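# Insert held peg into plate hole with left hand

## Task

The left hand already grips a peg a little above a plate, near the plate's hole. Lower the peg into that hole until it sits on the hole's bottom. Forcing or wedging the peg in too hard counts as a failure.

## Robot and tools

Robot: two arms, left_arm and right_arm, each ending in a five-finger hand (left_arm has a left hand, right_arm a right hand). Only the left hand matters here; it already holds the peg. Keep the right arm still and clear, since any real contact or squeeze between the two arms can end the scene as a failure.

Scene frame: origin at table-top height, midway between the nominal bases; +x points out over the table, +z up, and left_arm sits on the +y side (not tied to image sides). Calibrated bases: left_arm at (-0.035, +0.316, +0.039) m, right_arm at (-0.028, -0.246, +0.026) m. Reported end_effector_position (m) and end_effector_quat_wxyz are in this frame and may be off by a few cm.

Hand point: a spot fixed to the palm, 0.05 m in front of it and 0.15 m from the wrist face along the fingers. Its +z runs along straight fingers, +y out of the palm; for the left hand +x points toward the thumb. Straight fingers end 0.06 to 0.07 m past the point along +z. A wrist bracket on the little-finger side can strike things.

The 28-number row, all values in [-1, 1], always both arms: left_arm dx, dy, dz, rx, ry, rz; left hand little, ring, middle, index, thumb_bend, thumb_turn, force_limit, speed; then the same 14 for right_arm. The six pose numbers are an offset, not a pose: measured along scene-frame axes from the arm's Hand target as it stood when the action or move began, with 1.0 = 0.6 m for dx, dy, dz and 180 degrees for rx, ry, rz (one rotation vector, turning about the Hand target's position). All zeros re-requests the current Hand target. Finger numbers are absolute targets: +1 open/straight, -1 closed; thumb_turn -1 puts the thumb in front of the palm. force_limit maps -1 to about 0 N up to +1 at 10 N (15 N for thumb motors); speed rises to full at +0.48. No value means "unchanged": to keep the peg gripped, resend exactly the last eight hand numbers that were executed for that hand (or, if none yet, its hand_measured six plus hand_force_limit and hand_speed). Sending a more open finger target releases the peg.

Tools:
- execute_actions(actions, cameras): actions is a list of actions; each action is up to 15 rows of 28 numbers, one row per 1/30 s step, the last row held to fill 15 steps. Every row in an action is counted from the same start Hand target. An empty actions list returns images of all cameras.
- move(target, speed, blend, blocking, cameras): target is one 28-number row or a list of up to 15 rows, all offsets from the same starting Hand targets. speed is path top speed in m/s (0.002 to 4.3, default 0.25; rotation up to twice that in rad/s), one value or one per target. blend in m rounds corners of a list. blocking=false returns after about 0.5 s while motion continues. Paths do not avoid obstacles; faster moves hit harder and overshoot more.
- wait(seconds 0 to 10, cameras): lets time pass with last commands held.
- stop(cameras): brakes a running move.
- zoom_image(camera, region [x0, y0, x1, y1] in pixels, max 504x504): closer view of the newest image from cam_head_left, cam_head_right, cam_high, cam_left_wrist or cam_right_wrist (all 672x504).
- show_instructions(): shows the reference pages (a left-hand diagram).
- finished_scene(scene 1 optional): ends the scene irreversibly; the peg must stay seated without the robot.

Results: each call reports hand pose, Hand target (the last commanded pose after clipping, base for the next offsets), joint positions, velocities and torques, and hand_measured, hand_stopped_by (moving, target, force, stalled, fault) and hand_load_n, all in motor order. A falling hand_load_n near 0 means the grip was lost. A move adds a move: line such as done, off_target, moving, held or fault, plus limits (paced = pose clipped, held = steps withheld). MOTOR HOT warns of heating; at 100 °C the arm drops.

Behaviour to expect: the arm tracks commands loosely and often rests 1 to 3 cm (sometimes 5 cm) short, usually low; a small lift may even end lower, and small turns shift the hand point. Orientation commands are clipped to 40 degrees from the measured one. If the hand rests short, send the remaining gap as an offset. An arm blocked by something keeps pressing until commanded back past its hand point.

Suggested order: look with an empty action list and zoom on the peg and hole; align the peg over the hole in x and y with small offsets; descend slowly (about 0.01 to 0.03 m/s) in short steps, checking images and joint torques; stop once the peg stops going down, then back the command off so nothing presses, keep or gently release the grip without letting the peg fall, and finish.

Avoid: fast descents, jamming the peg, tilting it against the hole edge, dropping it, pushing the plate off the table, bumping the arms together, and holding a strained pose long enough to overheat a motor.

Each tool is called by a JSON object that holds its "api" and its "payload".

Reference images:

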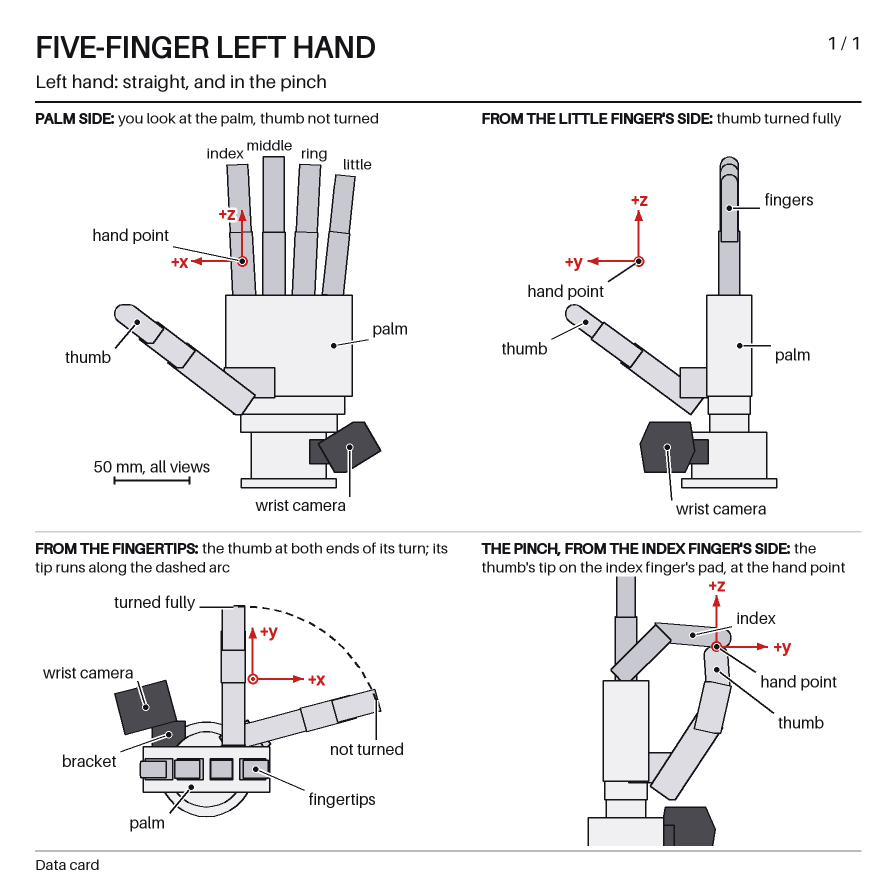

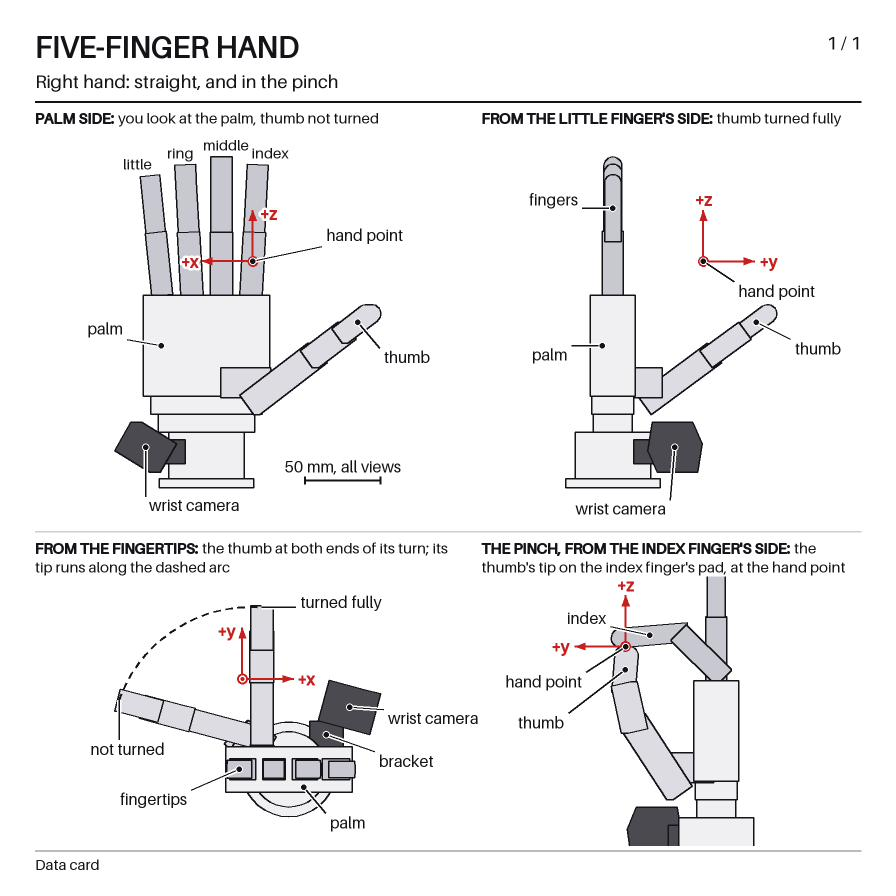

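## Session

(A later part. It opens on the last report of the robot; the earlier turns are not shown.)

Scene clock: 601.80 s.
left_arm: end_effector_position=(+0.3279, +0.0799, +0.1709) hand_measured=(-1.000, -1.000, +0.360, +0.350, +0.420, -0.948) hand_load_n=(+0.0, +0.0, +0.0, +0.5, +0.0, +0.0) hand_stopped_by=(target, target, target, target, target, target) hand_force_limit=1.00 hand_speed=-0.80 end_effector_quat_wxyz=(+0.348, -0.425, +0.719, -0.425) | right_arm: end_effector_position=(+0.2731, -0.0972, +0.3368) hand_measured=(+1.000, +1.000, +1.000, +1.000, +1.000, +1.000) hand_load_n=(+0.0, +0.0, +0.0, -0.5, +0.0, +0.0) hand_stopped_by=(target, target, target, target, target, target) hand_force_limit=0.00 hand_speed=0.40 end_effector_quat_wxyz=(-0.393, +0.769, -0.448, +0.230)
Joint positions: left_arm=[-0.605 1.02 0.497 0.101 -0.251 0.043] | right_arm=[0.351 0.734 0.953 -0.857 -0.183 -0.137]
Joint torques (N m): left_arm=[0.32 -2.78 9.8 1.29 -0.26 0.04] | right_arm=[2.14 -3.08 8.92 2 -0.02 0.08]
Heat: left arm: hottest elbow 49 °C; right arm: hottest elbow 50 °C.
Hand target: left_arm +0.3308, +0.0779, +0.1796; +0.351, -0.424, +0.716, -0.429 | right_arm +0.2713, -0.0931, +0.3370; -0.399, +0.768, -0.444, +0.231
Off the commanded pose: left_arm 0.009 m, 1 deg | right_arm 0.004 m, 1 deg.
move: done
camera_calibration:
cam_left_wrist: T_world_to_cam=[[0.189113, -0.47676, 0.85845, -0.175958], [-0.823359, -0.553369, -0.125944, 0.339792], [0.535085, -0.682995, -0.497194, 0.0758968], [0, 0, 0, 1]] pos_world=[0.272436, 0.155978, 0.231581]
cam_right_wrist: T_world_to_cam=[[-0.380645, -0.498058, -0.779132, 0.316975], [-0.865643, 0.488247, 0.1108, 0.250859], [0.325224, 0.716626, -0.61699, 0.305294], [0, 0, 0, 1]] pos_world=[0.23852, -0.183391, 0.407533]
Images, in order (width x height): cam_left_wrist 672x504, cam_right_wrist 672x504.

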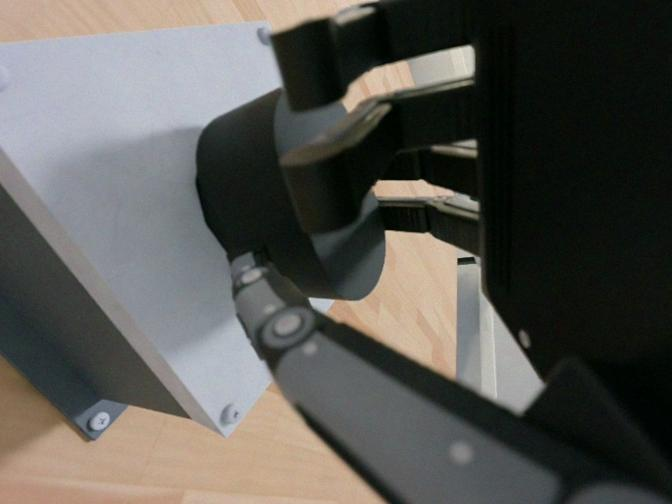

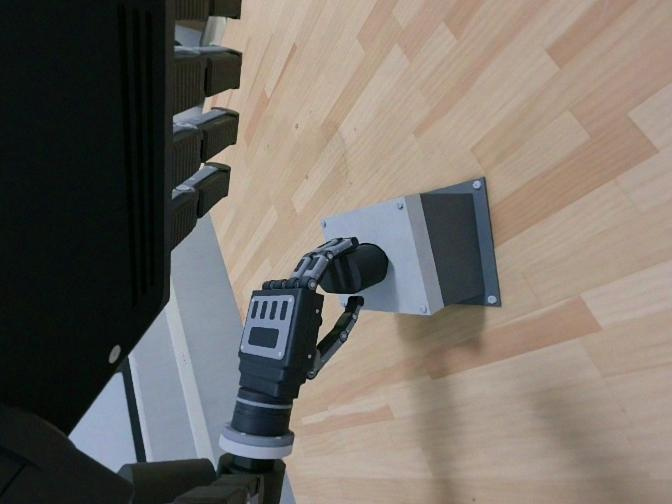

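{"api": "move", "payload": {"target": [0,0,0,0,0,0,-1,-1,0.85,0.85,0.55,-0.948,1.0,-0.5,0,0,0,0,0,0,1,1,1,1,1,1,0,0.4], "speed": 0.03, "cameras": ["cam_left_wrist", "cam_right_wrist"]}}

{"api": "zoom_image", "payload": {"camera": "cam_right_wrist", "region": [300, 220, 410, 310]}}

Scene clock: 609.67 s.
left_arm: end_effector_position=(+0.3276, +0.0801, +0.1704) hand_measured=(-1.000, -1.000, +0.850, +0.850, +0.550, -0.948) hand_load_n=(+0.0, +0.0, +0.0, +0.0, +0.0, +0.0) hand_stopped_by=(target, target, target, target, target, target) hand_force_limit=1.00 hand_speed=-0.50 end_effector_quat_wxyz=(+0.348, -0.425, +0.720, -0.424) | right_arm: end_effector_position=(+0.2731, -0.0972, +0.3368) hand_measured=(+1.000, +1.000, +1.000, +1.000, +1.000, +1.000) hand_load_n=(+0.0, +0.0, +0.5, +0.0, +0.0, -0.5) hand_stopped_by=(target, target, target, target, target, target) hand_force_limit=0.00 hand_speed=0.40 end_effector_quat_wxyz=(-0.393, +0.769, -0.448, +0.230)
Joint positions: left_arm=[-0.605 1.02 0.497 0.099 -0.251 0.043] | right_arm=[0.351 0.734 0.953 -0.857 -0.183 -0.137]
Joint torques (N m): left_arm=[0.44 -2.78 9.81 1.36 -0.27 0.05] | right_arm=[2.02 -2.84 8.99 2.04 0.02 0.07]
Heat: left arm: hottest elbow 49 °C; right arm: hottest elbow 50 °C.
Hand target: left_arm +0.3307, +0.0779, +0.1796; +0.351, -0.424, +0.716, -0.429 | right_arm +0.2713, -0.0931, +0.3370; -0.399, +0.768, -0.444, +0.231
Off the commanded pose: left_arm 0.010 m, 1 deg | right_arm 0.004 m, 1 deg.
move: done
camera_calibration:
cam_left_wrist: T_world_to_cam=[[0.190428, -0.477627, 0.857677, -0.175708], [-0.823565, -0.553225, -0.125228, 0.339661], [0.5343, -0.682506, -0.498707, 0.0764744], [0, 0, 0, 1]] pos_world=[0.272332, 0.15618, 0.231374]
cam_right_wrist: T_world_to_cam=[[-0.380645, -0.498058, -0.779132, 0.316975], [-0.865643, 0.488247, 0.1108, 0.250859], [0.325224, 0.716626, -0.61699, 0.305294], [0, 0, 0, 1]] pos_world=[0.23852, -0.183391, 0.407533]
Images, in order (width x height): cam_left_wrist 672x504, cam_right_wrist 672x504.

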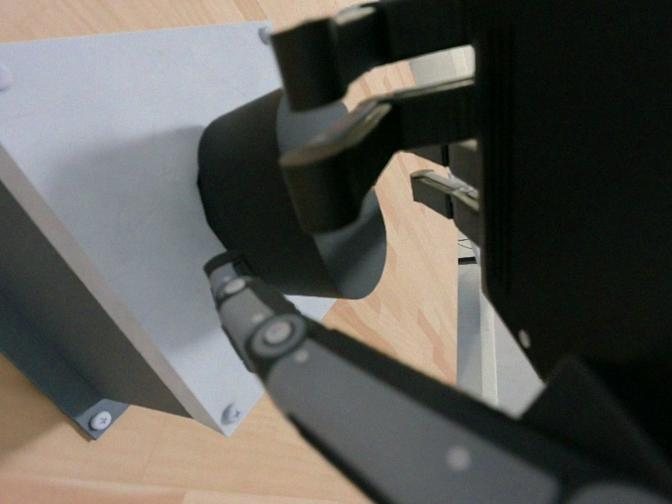

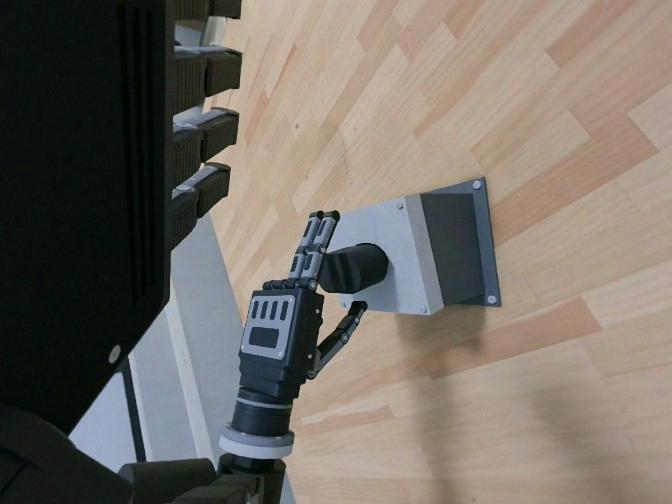

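Scaled by 4.582 from the camera's 672x504 image, which has a finer 960x720 frame.

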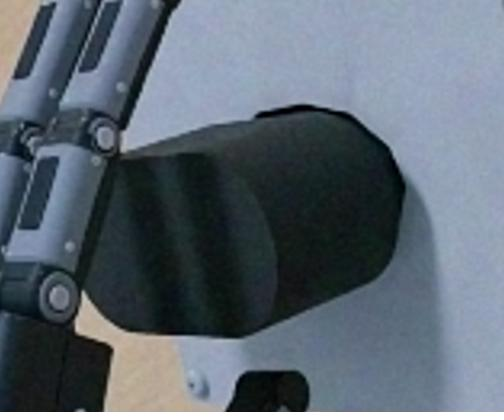

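{"api": "move", "payload": {"target": [[0.02,0,0.06,0,0,0,-1,-1,0.85,0.85,0.55,-0.948,1.0,-0.5,0,0,0,0,0,0,1,1,1,1,1,1,0,0.4],[0.01,0,0.2,0,0,0,-1,-1,0.85,0.85,0.55,-0.948,1.0,-0.5,0,0,0,0,0,0,1,1,1,1,1,1,0,0.4]], "speed": 0.06, "blend": 0.02, "cameras": ["all"]}}

{"api": "zoom_image", "payload": {"camera": "cam_right_wrist", "region": [300, 220, 410, 310]}}

{"api": "zoom_image", "payload": {"camera": "cam_high", "region": [330, 100, 420, 200]}}

Scene clock: 623.63 s.
left_arm: end_effector_position=(+0.3225, +0.0826, +0.2570) hand_measured=(-1.000, -1.000, +0.850, +0.850, +0.550, -0.948) hand_load_n=(+0.0, +0.0, +0.0, +0.0, +0.0, +0.0) hand_stopped_by=(target, target, target, target, target, target) hand_force_limit=1.00 hand_speed=-0.50 end_effector_quat_wxyz=(+0.335, -0.427, +0.735, -0.405) | right_arm: end_effector_position=(+0.2731, -0.0972, +0.3368) hand_measured=(+1.000, +1.000, +1.000, +1.000, +1.000, +1.000) hand_load_n=(+0.0, +0.0, +0.0, +0.0, +0.0, +0.0) hand_stopped_by=(target, target, target, target, target, target) hand_force_limit=0.00 hand_speed=0.40 end_effector_quat_wxyz=(-0.393, +0.769, -0.448, +0.230)
Joint positions: left_arm=[-0.602 0.905 0.711 -0.284 -0.239 0.043] | right_arm=[0.351 0.734 0.953 -0.857 -0.183 -0.137]
Joint torques (N m): left_arm=[1.03 -2.9 14.97 1.33 -0.32 0.1] | right_arm=[2.2 -2.73 8.92 1.96 -0.01 0.05]
Heat: left arm: hottest elbow 50 °C; right arm: hottest elbow 50 °C.
Hand target: left_arm +0.3368, +0.0778, +0.2996; +0.351, -0.424, +0.716, -0.429 | right_arm +0.2713, -0.0931, +0.3370; -0.399, +0.768, -0.444, +0.231
Off the commanded pose: left_arm 0.045 m, 4 deg | right_arm 0.004 m, 1 deg.
move: off_target (left_arm); blend cut to 0.019 m at target 1
camera_calibration:
cam_left_wrist: T_world_to_cam=[[0.226844, -0.502643, 0.834201, -0.251412], [-0.83289, -0.54408, -0.101345, 0.343753], [0.504813, -0.671808, -0.542068, 0.143886], [0, 0, 0, 1]] pos_world=[0.270704, 0.157323, 0.322562]
cam_right_wrist: T_world_to_cam=[[-0.380645, -0.498058, -0.779132, 0.316975], [-0.865643, 0.488247, 0.1108, 0.250859], [0.325224, 0.716626, -0.61699, 0.305294], [0, 0, 0, 1]] pos_world=[0.23852, -0.183391, 0.407533]

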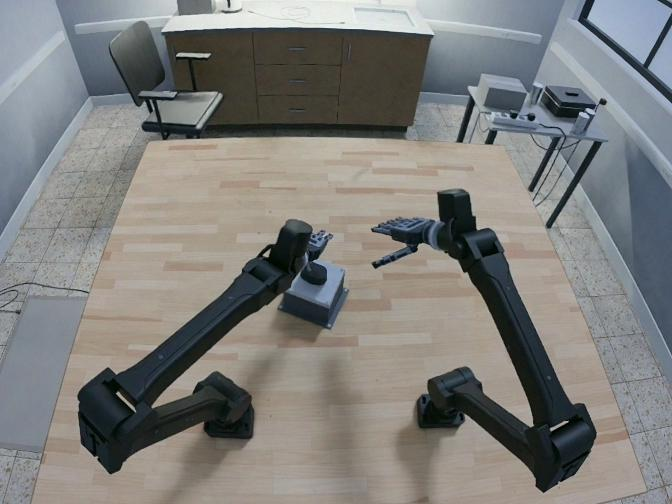

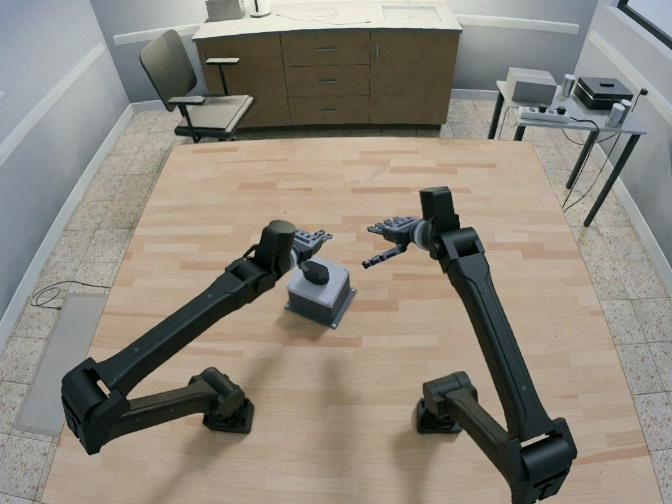

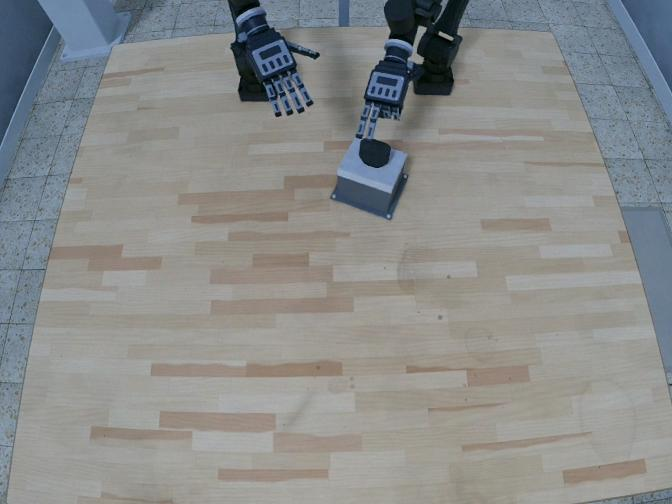

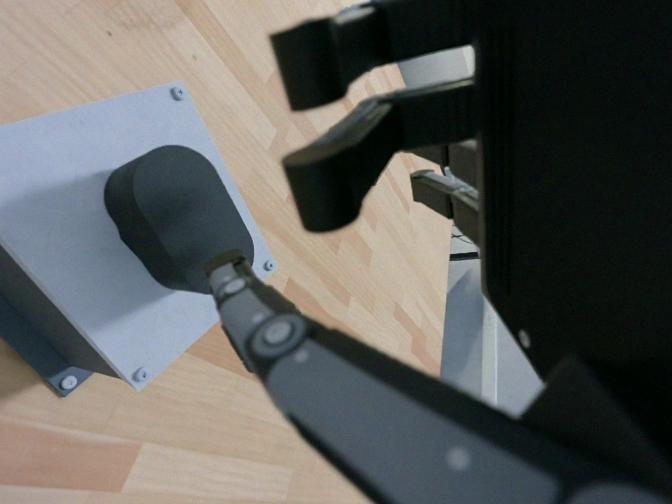

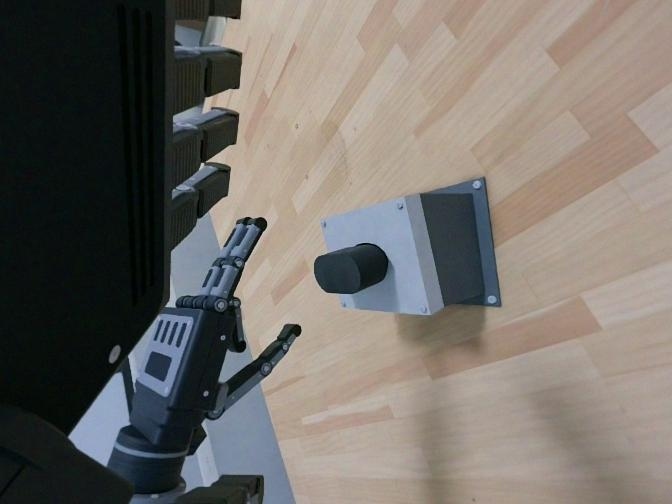

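Scaled by 4.582 from the camera's 672x504 image, which has a finer 960x720 frame.

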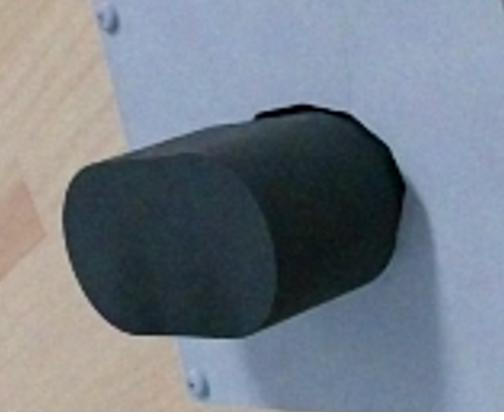

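Scaled by 5.040 from the camera's 672x504 image, which has a finer 960x720 frame.

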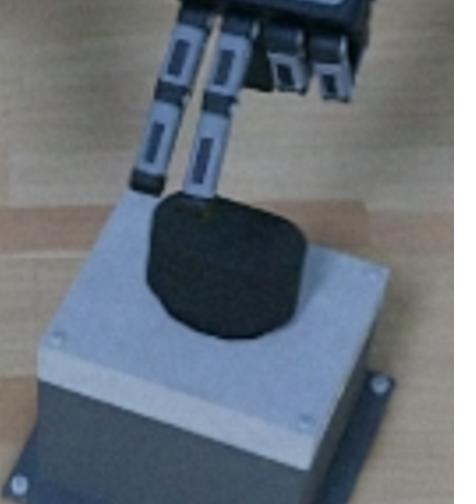

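{"api": "zoom_image", "payload": {"camera": "cam_left_wrist", "region": [80, 120, 280, 320]}}

{"api": "zoom_image", "payload": {"camera": "cam_right_wrist", "region": [345, 235, 395, 300]}}

{"api": "zoom_image", "payload": {"camera": "cam_head_right", "region": [290, 245, 350, 315]}}

{"api": "zoom_image", "payload": {"camera": "cam_high", "region": [350, 130, 400, 180]}}

Scaled by 2.520 from the camera's 672x504 image, which has a finer 960x720 frame.

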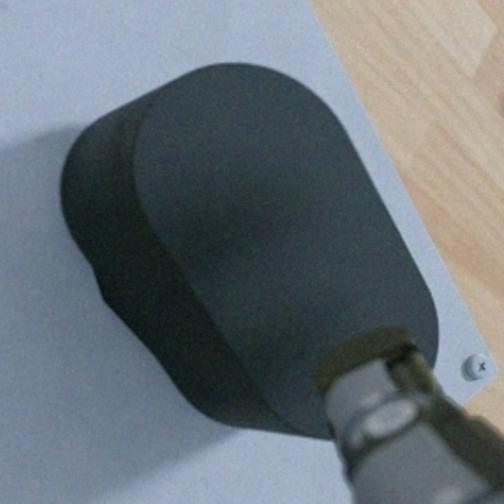

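Scaled by 7.754 from the camera's 672x504 image, which has a finer 960x720 frame.

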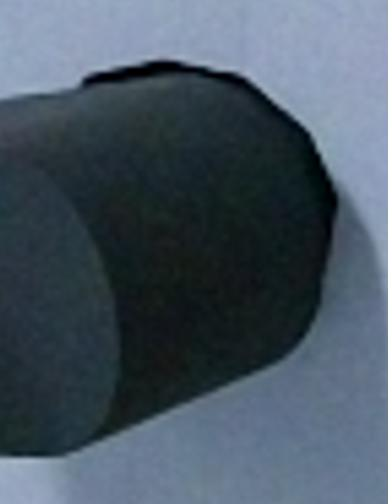

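Scaled by 7.200 from the camera's 672x504 image, which has a finer 960x720 frame.

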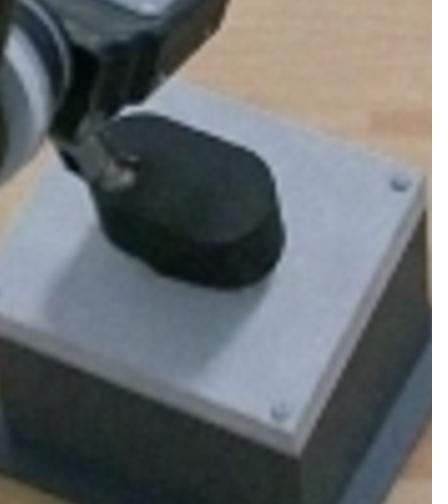

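Scaled by 10.080 from the camera's 672x504 image, which has a finer 960x720 frame.

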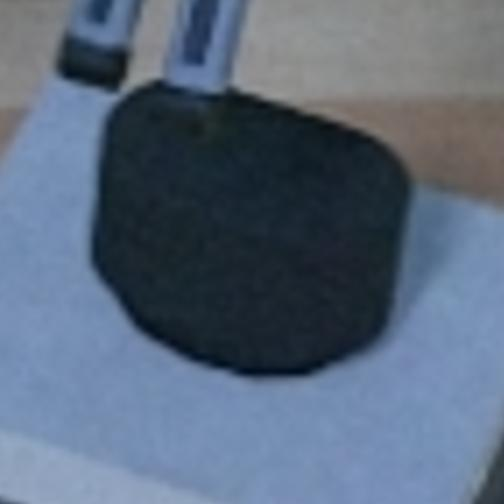

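{"api": "zoom_image", "payload": {"camera": "cam_left_wrist", "region": [95, 180, 185, 300]}}

Scaled by 4.200 from the camera's 672x504 image, which has a finer 960x720 frame.

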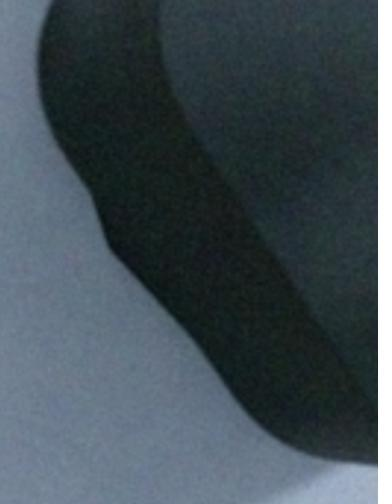

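{"api": "move", "payload": {"target": [0.0667,-0.02,-0.02,0,0,0,-1,-1,-1,-1,1,1,-0.5,-0.2,0,0,0,0,0,0,1,1,1,1,1,1,0,0.4], "speed": 0.06, "cameras": ["cam_left_wrist", "cam_right_wrist", "cam_head_left"]}}

Scene clock: 673.33 s.
left_arm: end_effector_position=(+0.3515, +0.0733, +0.2492) hand_measured=(-1.000, -1.000, -1.000, -1.000, +1.000, +1.000) hand_load_n=(+0.0, +0.0, +0.0, +0.0, +0.0, -0.5) hand_stopped_by=(target, target, target, target, target, target) hand_force_limit=-0.50 hand_speed=-0.20 end_effector_quat_wxyz=(+0.332, -0.431, +0.736, -0.403) | right_arm: end_effector_position=(+0.2731, -0.0972, +0.3368) hand_measured=(+1.000, +1.000, +1.000, +1.000, +1.000, +1.000) hand_load_n=(+0.0, +0.0, -0.5, +0.0, +0.0, -0.5) hand_stopped_by=(target, target, target, target, target, target) hand_force_limit=0.00 hand_speed=0.40 end_effector_quat_wxyz=(-0.393, +0.769, -0.448, +0.230)
Joint positions: left_arm=[-0.57 1.007 0.751 -0.226 -0.211 0.05] | right_arm=[0.351 0.734 0.953 -0.857 -0.183 -0.137]
Joint torques (N m): left_arm=[1.79 -2.2 14.87 2.69 -0.03 0.16] | right_arm=[1.85 -2.84 8.94 1.85 0 0.03]
Heat: left arm: hottest elbow 58 °C; right arm: hottest elbow 50 °C.
Hand target: left_arm +0.3768, +0.0659, +0.2877; +0.351, -0.424, +0.716, -0.429 | right_arm +0.2713, -0.0931, +0.3370; -0.399, +0.768, -0.444, +0.231
Off the commanded pose: left_arm 0.047 m, 4 deg | right_arm 0.004 m, 1 deg.
move: off_target (left_arm)
camera_calibration:
cam_left_wrist: T_world_to_cam=[[0.235898, -0.500106, 0.833214, -0.259313], [-0.832125, -0.546801, -0.0926074, 0.359776], [0.501916, -0.671493, -0.54514, 0.120453], [0, 0, 0, 1]] pos_world=[0.300092, 0.147926, 0.315045]
cam_right_wrist: T_world_to_cam=[[-0.380645, -0.498058, -0.779132, 0.316975], [-0.865643, 0.488247, 0.1108, 0.250859], [0.325224, 0.716626, -0.61699, 0.305294], [0, 0, 0, 1]] pos_world=[0.23852, -0.183391, 0.407533]
Images, in order (width x height): cam_head_left 672x504, cam_left_wrist 672x504, cam_right_wrist 672x504.

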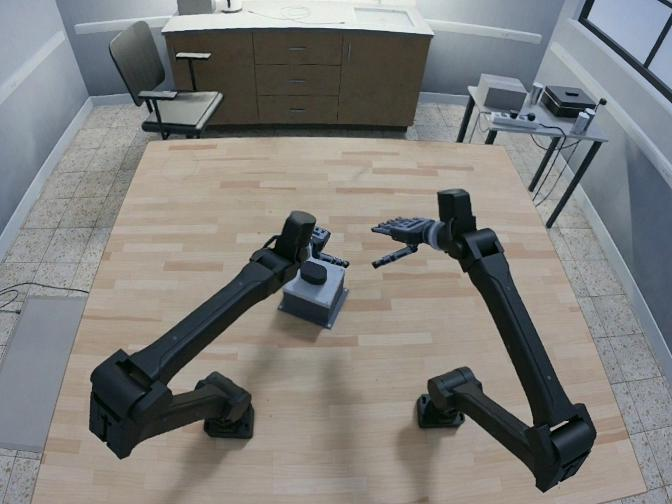

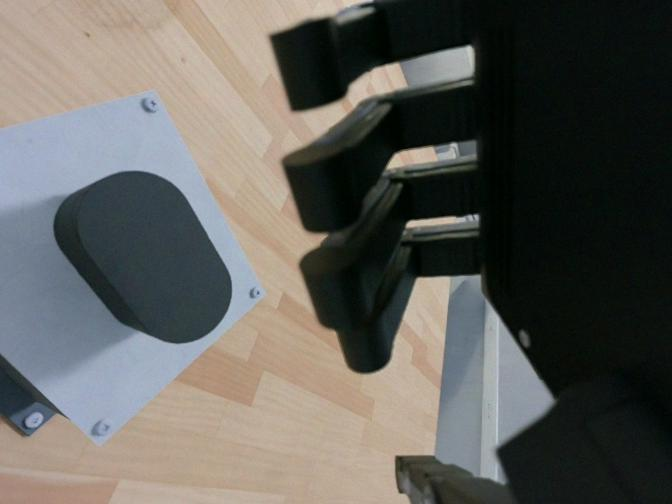

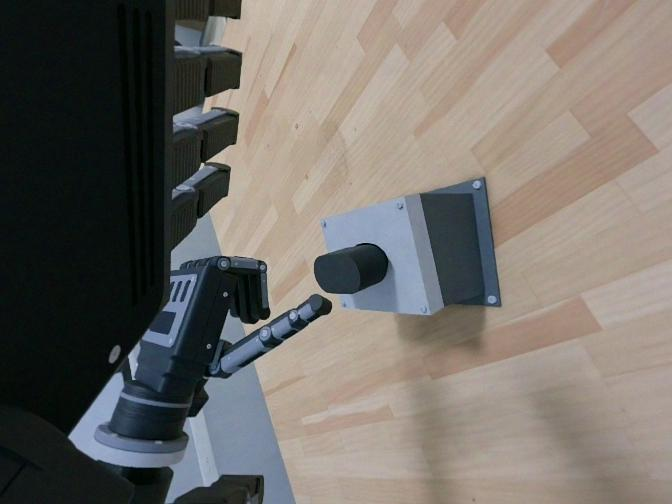

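{"api": "zoom_image", "payload": {"camera": "cam_left_wrist", "region": [40, 155, 150, 345]}}

{"api": "zoom_image", "payload": {"camera": "cam_head_left", "region": [290, 245, 345, 305]}}

Scaled by 2.653 from the camera's 672x504 image, which has a finer 960x720 frame.

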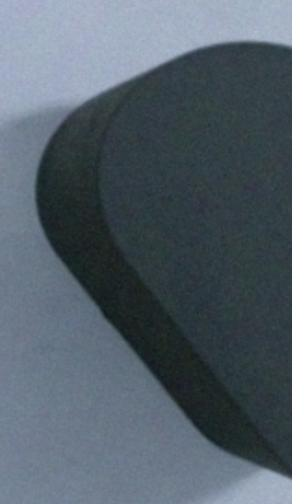

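Scaled by 8.400 from the camera's 672x504 image, which has a finer 960x720 frame.

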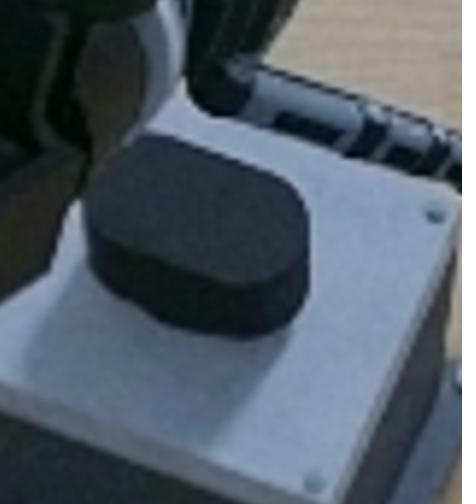

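{"api": "move", "payload": {"target": [-0.0197,-0.013,-0.13,0,0,0,-1,-1,-1,-1,1,1,-0.5,-0.2,0,0,0,0,0,0,1,1,1,1,1,1,0,0.4], "speed": 0.06, "cameras": ["cam_left_wrist", "cam_right_wrist", "cam_head_left", "cam_high"]}}

{"api": "zoom_image", "payload": {"camera": "cam_right_wrist", "region": [240, 200, 410, 330]}}

{"api": "zoom_image", "payload": {"camera": "cam_high", "region": [330, 100, 420, 200]}}

Scene clock: 679.53 s.
left_arm: end_effector_position=(+0.3667, +0.0654, +0.2123) hand_measured=(-1.000, -1.000, -1.000, -1.000, +1.000, +1.000) hand_load_n=(+0.0, +0.0, +0.0, +0.0, +0.0, +0.0) hand_stopped_by=(target, target, target, target, target, target) hand_force_limit=-0.50 hand_speed=-0.20 end_effector_quat_wxyz=(+0.352, -0.429, +0.716, -0.424) | right_arm: end_effector_position=(+0.2731, -0.0972, +0.3368) hand_measured=(+1.000, +1.000, +1.000, +1.000, +1.000, +1.000) hand_load_n=(+0.0, +0.0, +0.0, -0.5, +0.0, +0.0) hand_stopped_by=(target, target, target, target, target, target) hand_force_limit=0.00 hand_speed=0.40 end_effector_quat_wxyz=(-0.393, +0.769, -0.448, +0.230)
Joint positions: left_arm=[-0.577 1.083 0.656 0.011 -0.237 0.05] | right_arm=[0.351 0.734 0.953 -0.857 -0.183 -0.137]
Joint torques (N m): left_arm=[-0.62 -2.67 8.51 2.81 -0.33 0.02] | right_arm=[1.49 -3.19 8.96 1.91 0.02 0.06]
Heat: left arm: hottest elbow 59 °C; right arm: hottest elbow 50 °C.
Hand target: left_arm +0.3650, +0.0580, +0.2097; +0.351, -0.424, +0.716, -0.429 | right_arm +0.2713, -0.0931, +0.3370; -0.399, +0.768, -0.444, +0.231
Off the commanded pose: left_arm 0.008 m, 1 deg | right_arm 0.004 m, 1 deg.
move: done
camera_calibration:
cam_left_wrist: T_world_to_cam=[[0.192087, -0.473156, 0.859783, -0.227349], [-0.81601, -0.563708, -0.127912, 0.367342], [0.545189, -0.677021, -0.494381, 0.0611608], [0, 0, 0, 1]] pos_world=[0.310081, 0.140909, 0.272695]
cam_right_wrist: T_world_to_cam=[[-0.380645, -0.498058, -0.779132, 0.316975], [-0.865643, 0.488247, 0.1108, 0.250859], [0.325224, 0.716626, -0.61699, 0.305294], [0, 0, 0, 1]] pos_world=[0.23852, -0.183391, 0.407533]
Images, in order (width x height): cam_head_left 672x504, cam_high 672x504, cam_left_wrist 672x504, cam_right_wrist 672x504.

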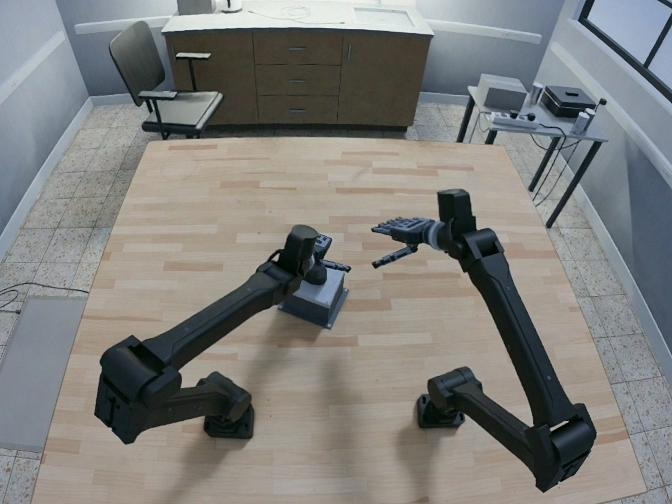

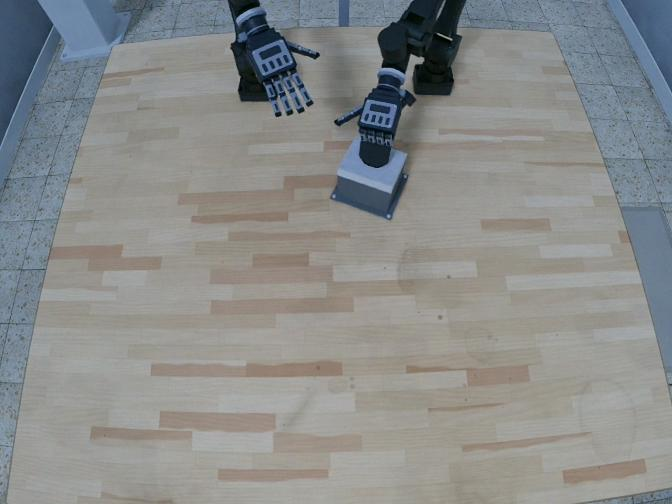

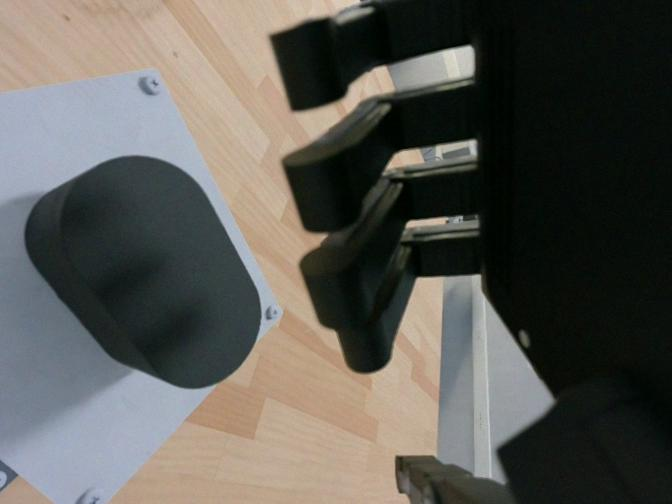

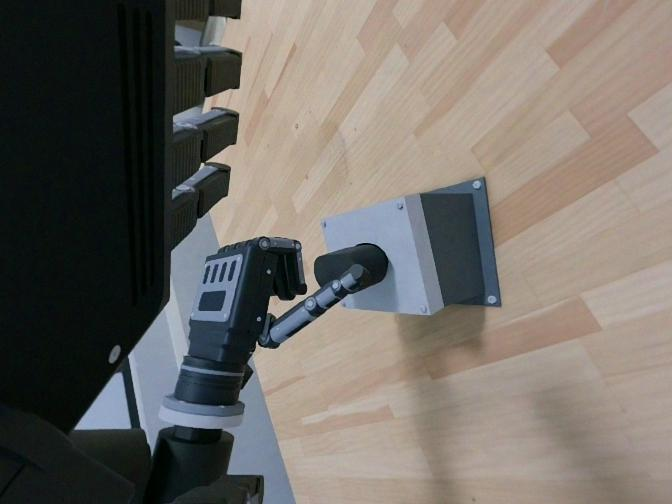

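Scaled by 2.965 from the camera's 672x504 image, which has a finer 960x720 frame.

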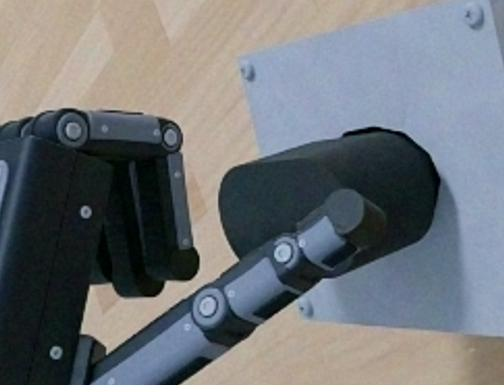

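Scaled by 5.040 from the camera's 672x504 image, which has a finer 960x720 frame.

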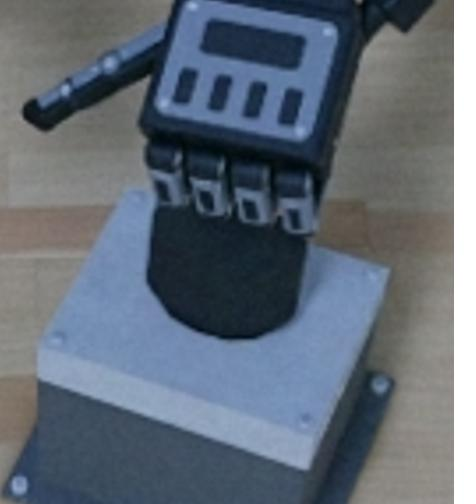

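{"api": "move", "payload": {"target": [-0.008,0,-0.033,0,0,0,-1,-1,-1,-1,1,1,-0.5,-0.2,0,0,0,0,0,0,1,1,1,1,1,1,0,0.4], "speed": 0.03, "cameras": ["cam_right_wrist"]}}

{"api": "zoom_image", "payload": {"camera": "cam_right_wrist", "region": [240, 200, 410, 330]}}

Scene clock: 685.43 s.
left_arm: end_effector_position=(+0.3624, +0.0654, +0.1931) hand_measured=(-1.000, -1.000, -1.000, -1.000, +1.000, +1.000) hand_load_n=(+0.0, +0.0, +0.0, +0.0, +0.0, -0.5) hand_stopped_by=(target, target, target, target, target, target) hand_force_limit=-0.50 hand_speed=-0.20 end_effector_quat_wxyz=(+0.353, -0.428, +0.716, -0.424) | right_arm: end_effector_position=(+0.2731, -0.0972, +0.3368) hand_measured=(+1.000, +1.000, +1.000, +1.000, +1.000, +1.000) hand_load_n=(+0.0, +0.0, +0.0, +0.0, +0.0, +0.0) hand_stopped_by=(target, target, target, target, target, target) hand_force_limit=0.00 hand_speed=0.40 end_effector_quat_wxyz=(-0.393, +0.769, -0.448, +0.230)
Joint positions: left_arm=[-0.586 1.102 0.612 0.075 -0.245 0.05] | right_arm=[0.351 0.734 0.953 -0.857 -0.183 -0.137]
Joint torques (N m): left_arm=[-0.79 -2.61 8.24 2.74 -0.34 -0.02] | right_arm=[2.08 -2.84 8.83 1.96 -0.01 0.07]
Heat: left arm: hottest elbow 58 °C; right arm: hottest elbow 50 °C.
Hand target: left_arm +0.3602, +0.0580, +0.1901; +0.351, -0.424, +0.716, -0.429 | right_arm +0.2713, -0.0931, +0.3370; -0.399, +0.768, -0.444, +0.231
Off the commanded pose: left_arm 0.008 m, 1 deg | right_arm 0.004 m, 1 deg.
move: done
camera_calibration:
cam_right_wrist: T_world_to_cam=[[-0.380645, -0.498058, -0.779132, 0.316975], [-0.865643, 0.488247, 0.1108, 0.250859], [0.325224, 0.716626, -0.61699, 0.305294], [0, 0, 0, 1]] pos_world=[0.23852, -0.183391, 0.407533]
Images, in order (width x height): cam_right_wrist 672x504.

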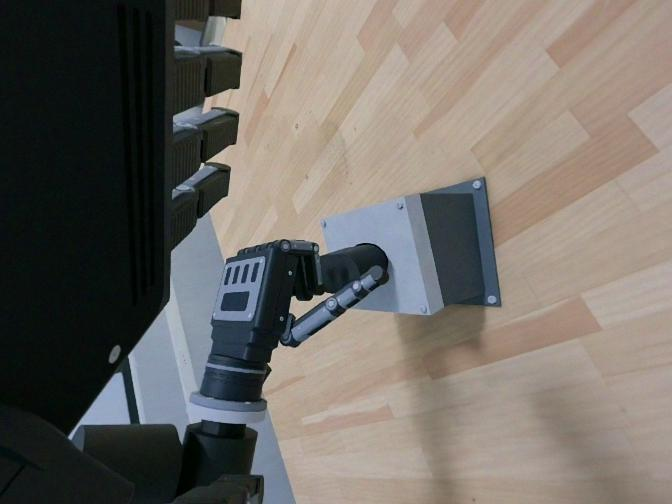

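Scaled by 2.965 from the camera's 672x504 image, which has a finer 960x720 frame.

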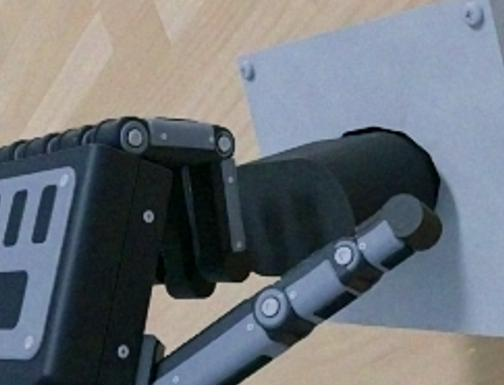

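{"api": "move", "payload": {"target": [0,0,-0.01,0,0,0,-1,-1,-1,-1,1,1,-0.5,-0.2,0,0,0,0,0,0,1,1,1,1,1,1,0,0.4], "speed": 0.02}}

{"api": "move", "payload": {"target": [0,0,-0.008,0,0,0,-1,-1,-1,-1,1,1,-0.5,-0.2,0,0,0,0,0,0,1,1,1,1,1,1,0,0.4], "speed": 0.02, "cameras": ["cam_right_wrist"]}}

{"api": "zoom_image", "payload": {"camera": "cam_right_wrist", "region": [240, 200, 410, 330]}}

Scene clock: 688.47 s.
left_arm: end_effector_position=(+0.3625, +0.0654, +0.1869) hand_measured=(-1.000, -1.000, -1.000, -1.000, +1.000, +1.000) hand_load_n=(+0.0, +0.0, +0.0, +0.0, +0.0, +0.0) hand_stopped_by=(target, target, target, target, target, target) hand_force_limit=-0.50 hand_speed=-0.20 end_effector_quat_wxyz=(+0.353, -0.428, +0.716, -0.424) | right_arm: end_effector_position=(+0.2731, -0.0972, +0.3368) hand_measured=(+1.000, +1.000, +1.000, +1.000, +1.000, +1.000) hand_load_n=(+0.0, +0.0, +0.0, +0.0, +0.0, +0.0) hand_stopped_by=(target, target, target, target, target, target) hand_force_limit=0.00 hand_speed=0.40 end_effector_quat_wxyz=(-0.393, +0.769, -0.448, +0.230)
Joint positions: left_arm=[-0.586 1.114 0.602 0.096 -0.245 0.05] | right_arm=[0.351 0.734 0.953 -0.857 -0.183 -0.137]
Joint torques (N m): left_arm=[-0.79 -2.78 8.13 2.7 -0.33 -0.02] | right_arm=[1.96 -3.08 8.94 2.03 0.01 0.05]
Heat: left arm: hottest elbow 58 °C; right arm: hottest elbow 50 °C.
Hand target: left_arm +0.3602, +0.0581, +0.1838; +0.351, -0.424, +0.716, -0.429 | right_arm +0.2713, -0.0931, +0.3370; -0.399, +0.768, -0.444, +0.231
Off the commanded pose: left_arm 0.008 m, 1 deg | right_arm 0.004 m, 1 deg.
move: done

Scene clock: 689.37 s.
left_arm: end_effector_position=(+0.3625, +0.0654, +0.1821) hand_measured=(-1.000, -1.000, -1.000, -1.000, +1.000, +1.000) hand_load_n=(+0.0, +0.0, +0.0, +0.0, +0.0, +0.0) hand_stopped_by=(target, target, target, target, target, target) hand_force_limit=-0.50 hand_speed=-0.20 end_effector_quat_wxyz=(+0.353, -0.428, +0.716, -0.424) | right_arm: end_effector_position=(+0.2731, -0.0972, +0.3368) hand_measured=(+1.000, +1.000, +1.000, +1.000, +1.000, +1.000) hand_load_n=(+0.0, +0.0, +0.0, +0.0, +0.0, +0.0) hand_stopped_by=(target, target, target, target, target, target) hand_force_limit=0.00 hand_speed=0.40 end_effector_quat_wxyz=(-0.393, +0.769, -0.448, +0.230)
Joint positions: left_arm=[-0.586 1.123 0.593 0.114 -0.245 0.05] | right_arm=[0.351 0.734 0.953 -0.857 -0.183 -0.137]
Joint torques (N m): left_arm=[-0.85 -2.61 8.09 2.74 -0.33 -0.01] | right_arm=[1.49 -3.19 9.05 1.96 0.04 0.05]
Heat: left arm: hottest elbow 57 °C; right arm: hottest elbow 50 °C.
Hand target: left_arm +0.3602, +0.0581, +0.1791; +0.351, -0.424, +0.716, -0.429 | right_arm +0.2713, -0.0931, +0.3370; -0.399, +0.768, -0.444, +0.231
Off the commanded pose: left_arm 0.008 m, 1 deg | right_arm 0.004 m, 1 deg.
move: done
camera_calibration:
cam_right_wrist: T_world_to_cam=[[-0.380645, -0.498058, -0.779132, 0.316975], [-0.865643, 0.488247, 0.1108, 0.250859], [0.325224, 0.716626, -0.61699, 0.305294], [0, 0, 0, 1]] pos_world=[0.23852, -0.183391, 0.407533]
Images, in order (width x height): cam_right_wrist 672x504.

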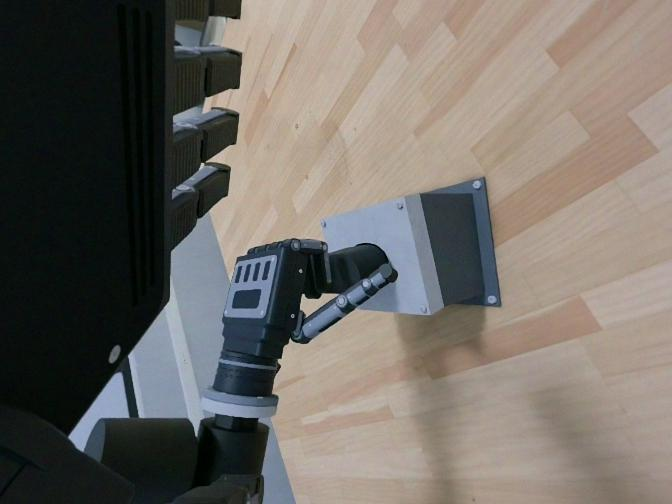

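Scaled by 2.965 from the camera's 672x504 image, which has a finer 960x720 frame.

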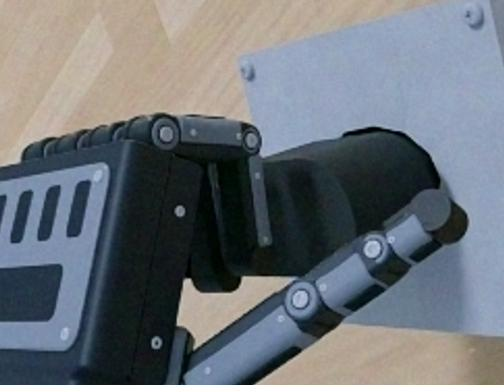

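{"api": "move", "payload": {"target": [0,0,-0.007,0,0,0,-1,-1,-1,-1,1,1,-0.5,-0.2,0,0,0,0,0,0,1,1,1,1,1,1,0,0.4], "speed": 0.02}}

{"api": "move", "payload": {"target": [0,0,-0.007,0,0,0,-1,-1,-1,-1,1,1,-0.5,-0.2,0,0,0,0,0,0,1,1,1,1,1,1,0,0.4], "speed": 0.02, "cameras": ["cam_right_wrist", "cam_high"]}}

{"api": "zoom_image", "payload": {"camera": "cam_right_wrist", "region": [240, 200, 410, 330]}}

{"api": "zoom_image", "payload": {"camera": "cam_high", "region": [330, 100, 420, 200]}}

Scene clock: 695.20 s.
left_arm: end_effector_position=(+0.3626, +0.0653, +0.1779) hand_measured=(-1.000, -1.000, -1.000, -1.000, +1.000, +1.000) hand_load_n=(+0.0, +0.0, +0.0, +0.0, +0.0, +0.0) hand_stopped_by=(target, target, target, target, target, target) hand_force_limit=-0.50 hand_speed=-0.20 end_effector_quat_wxyz=(+0.353, -0.428, +0.716, -0.424) | right_arm: end_effector_position=(+0.2731, -0.0972, +0.3368) hand_measured=(+1.000, +1.000, +1.000, +1.000, +1.000, +1.000) hand_load_n=(+0.0, +0.0, +0.0, +0.0, +0.0, +0.0) hand_stopped_by=(target, target, target, target, target, target) hand_force_limit=0.00 hand_speed=0.40 end_effector_quat_wxyz=(-0.393, +0.769, -0.448, +0.230)
Joint positions: left_arm=[-0.586 1.131 0.586 0.129 -0.245 0.05] | right_arm=[0.351 0.734 0.953 -0.857 -0.183 -0.137]
Joint torques (N m): left_arm=[-0.79 -2.78 8.02 2.71 -0.34 -0.01] | right_arm=[2.14 -2.84 8.81 1.91 0 0.07]
Heat: left arm: hottest elbow 56 °C; right arm: hottest elbow 50 °C.
Hand target: left_arm +0.3602, +0.0580, +0.1750; +0.351, -0.424, +0.716, -0.429 | right_arm +0.2713, -0.0931, +0.3370; -0.399, +0.768, -0.444, +0.231
Off the commanded pose: left_arm 0.008 m, 1 deg | right_arm 0.004 m, 1 deg.
move: done

Scene clock: 696.07 s.
left_arm: end_effector_position=(+0.3626, +0.0653, +0.1735) hand_measured=(-1.000, -1.000, -1.000, -1.000, +1.000, +1.000) hand_load_n=(+0.0, +0.0, +0.0, +0.0, +0.0, -0.5) hand_stopped_by=(target, target, target, target, target, target) hand_force_limit=-0.50 hand_speed=-0.20 end_effector_quat_wxyz=(+0.353, -0.428, +0.716, -0.423) | right_arm: end_effector_position=(+0.2731, -0.0972, +0.3368) hand_measured=(+1.000, +1.000, +1.000, +1.000, +1.000, +1.000) hand_load_n=(+0.0, -0.5, +0.0, +0.0, +0.0, +0.0) hand_stopped_by=(target, target, target, target, target, target) hand_force_limit=0.00 hand_speed=0.40 end_effector_quat_wxyz=(-0.393, +0.769, -0.448, +0.230)
Joint positions: left_arm=[-0.586 1.14 0.579 0.145 -0.245 0.05] | right_arm=[0.351 0.734 0.953 -0.857 -0.183 -0.137]
Joint torques (N m): left_arm=[-0.73 -2.78 8.01 2.77 -0.34 -0.01] | right_arm=[2.49 -3.25 8.75 1.96 -0.01 0.07]
Heat: left arm: hottest elbow 56 °C; right arm: hottest elbow 50 °C.
Hand target: left_arm +0.3602, +0.0581, +0.1706; +0.351, -0.424, +0.716, -0.429 | right_arm +0.2713, -0.0931, +0.3370; -0.399, +0.768, -0.444, +0.231
Off the commanded pose: left_arm 0.008 m, 1 deg | right_arm 0.004 m, 1 deg.
move: done
camera_calibration:
cam_right_wrist: T_world_to_cam=[[-0.380645, -0.498058, -0.779132, 0.316975], [-0.865643, 0.488247, 0.1108, 0.250859], [0.325224, 0.716626, -0.61699, 0.305294], [0, 0, 0, 1]] pos_world=[0.23852, -0.183391, 0.407533]
Images, in order (width x height): cam_high 672x504, cam_right_wrist 672x504.

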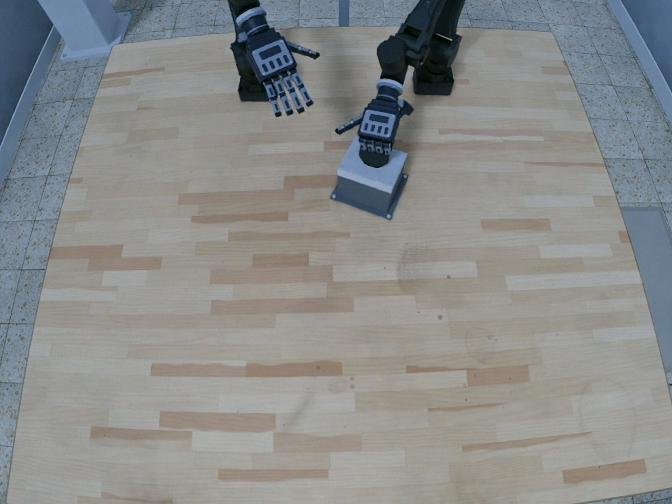

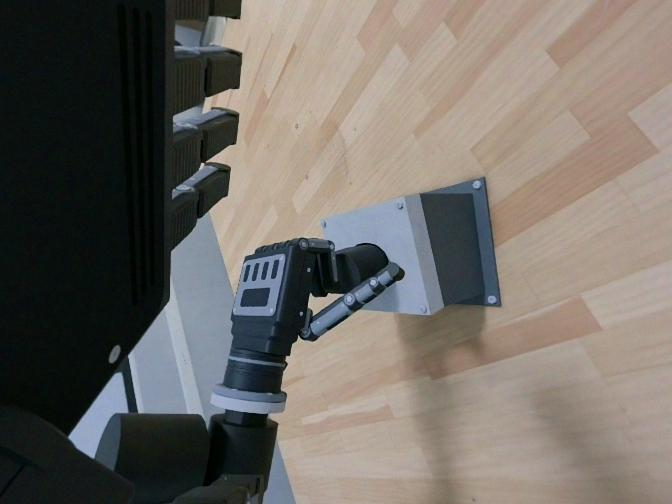

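Scaled by 2.965 from the camera's 672x504 image, which has a finer 960x720 frame.

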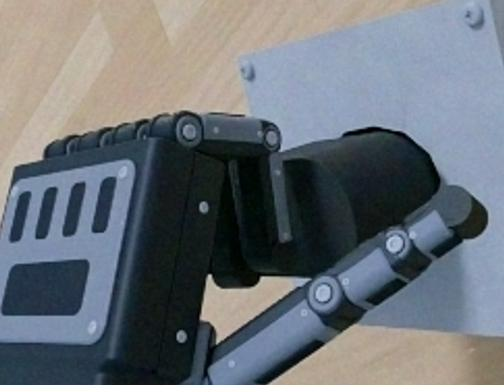

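Scaled by 5.040 from the camera's 672x504 image, which has a finer 960x720 frame.

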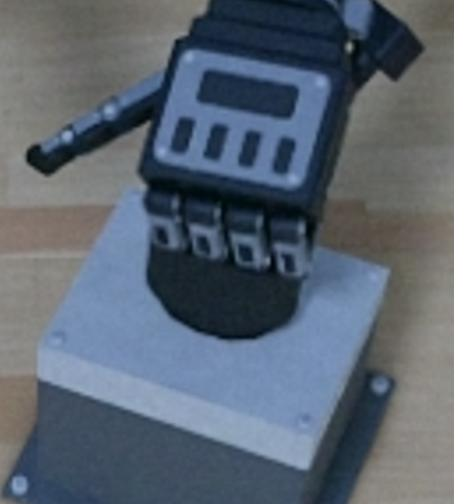

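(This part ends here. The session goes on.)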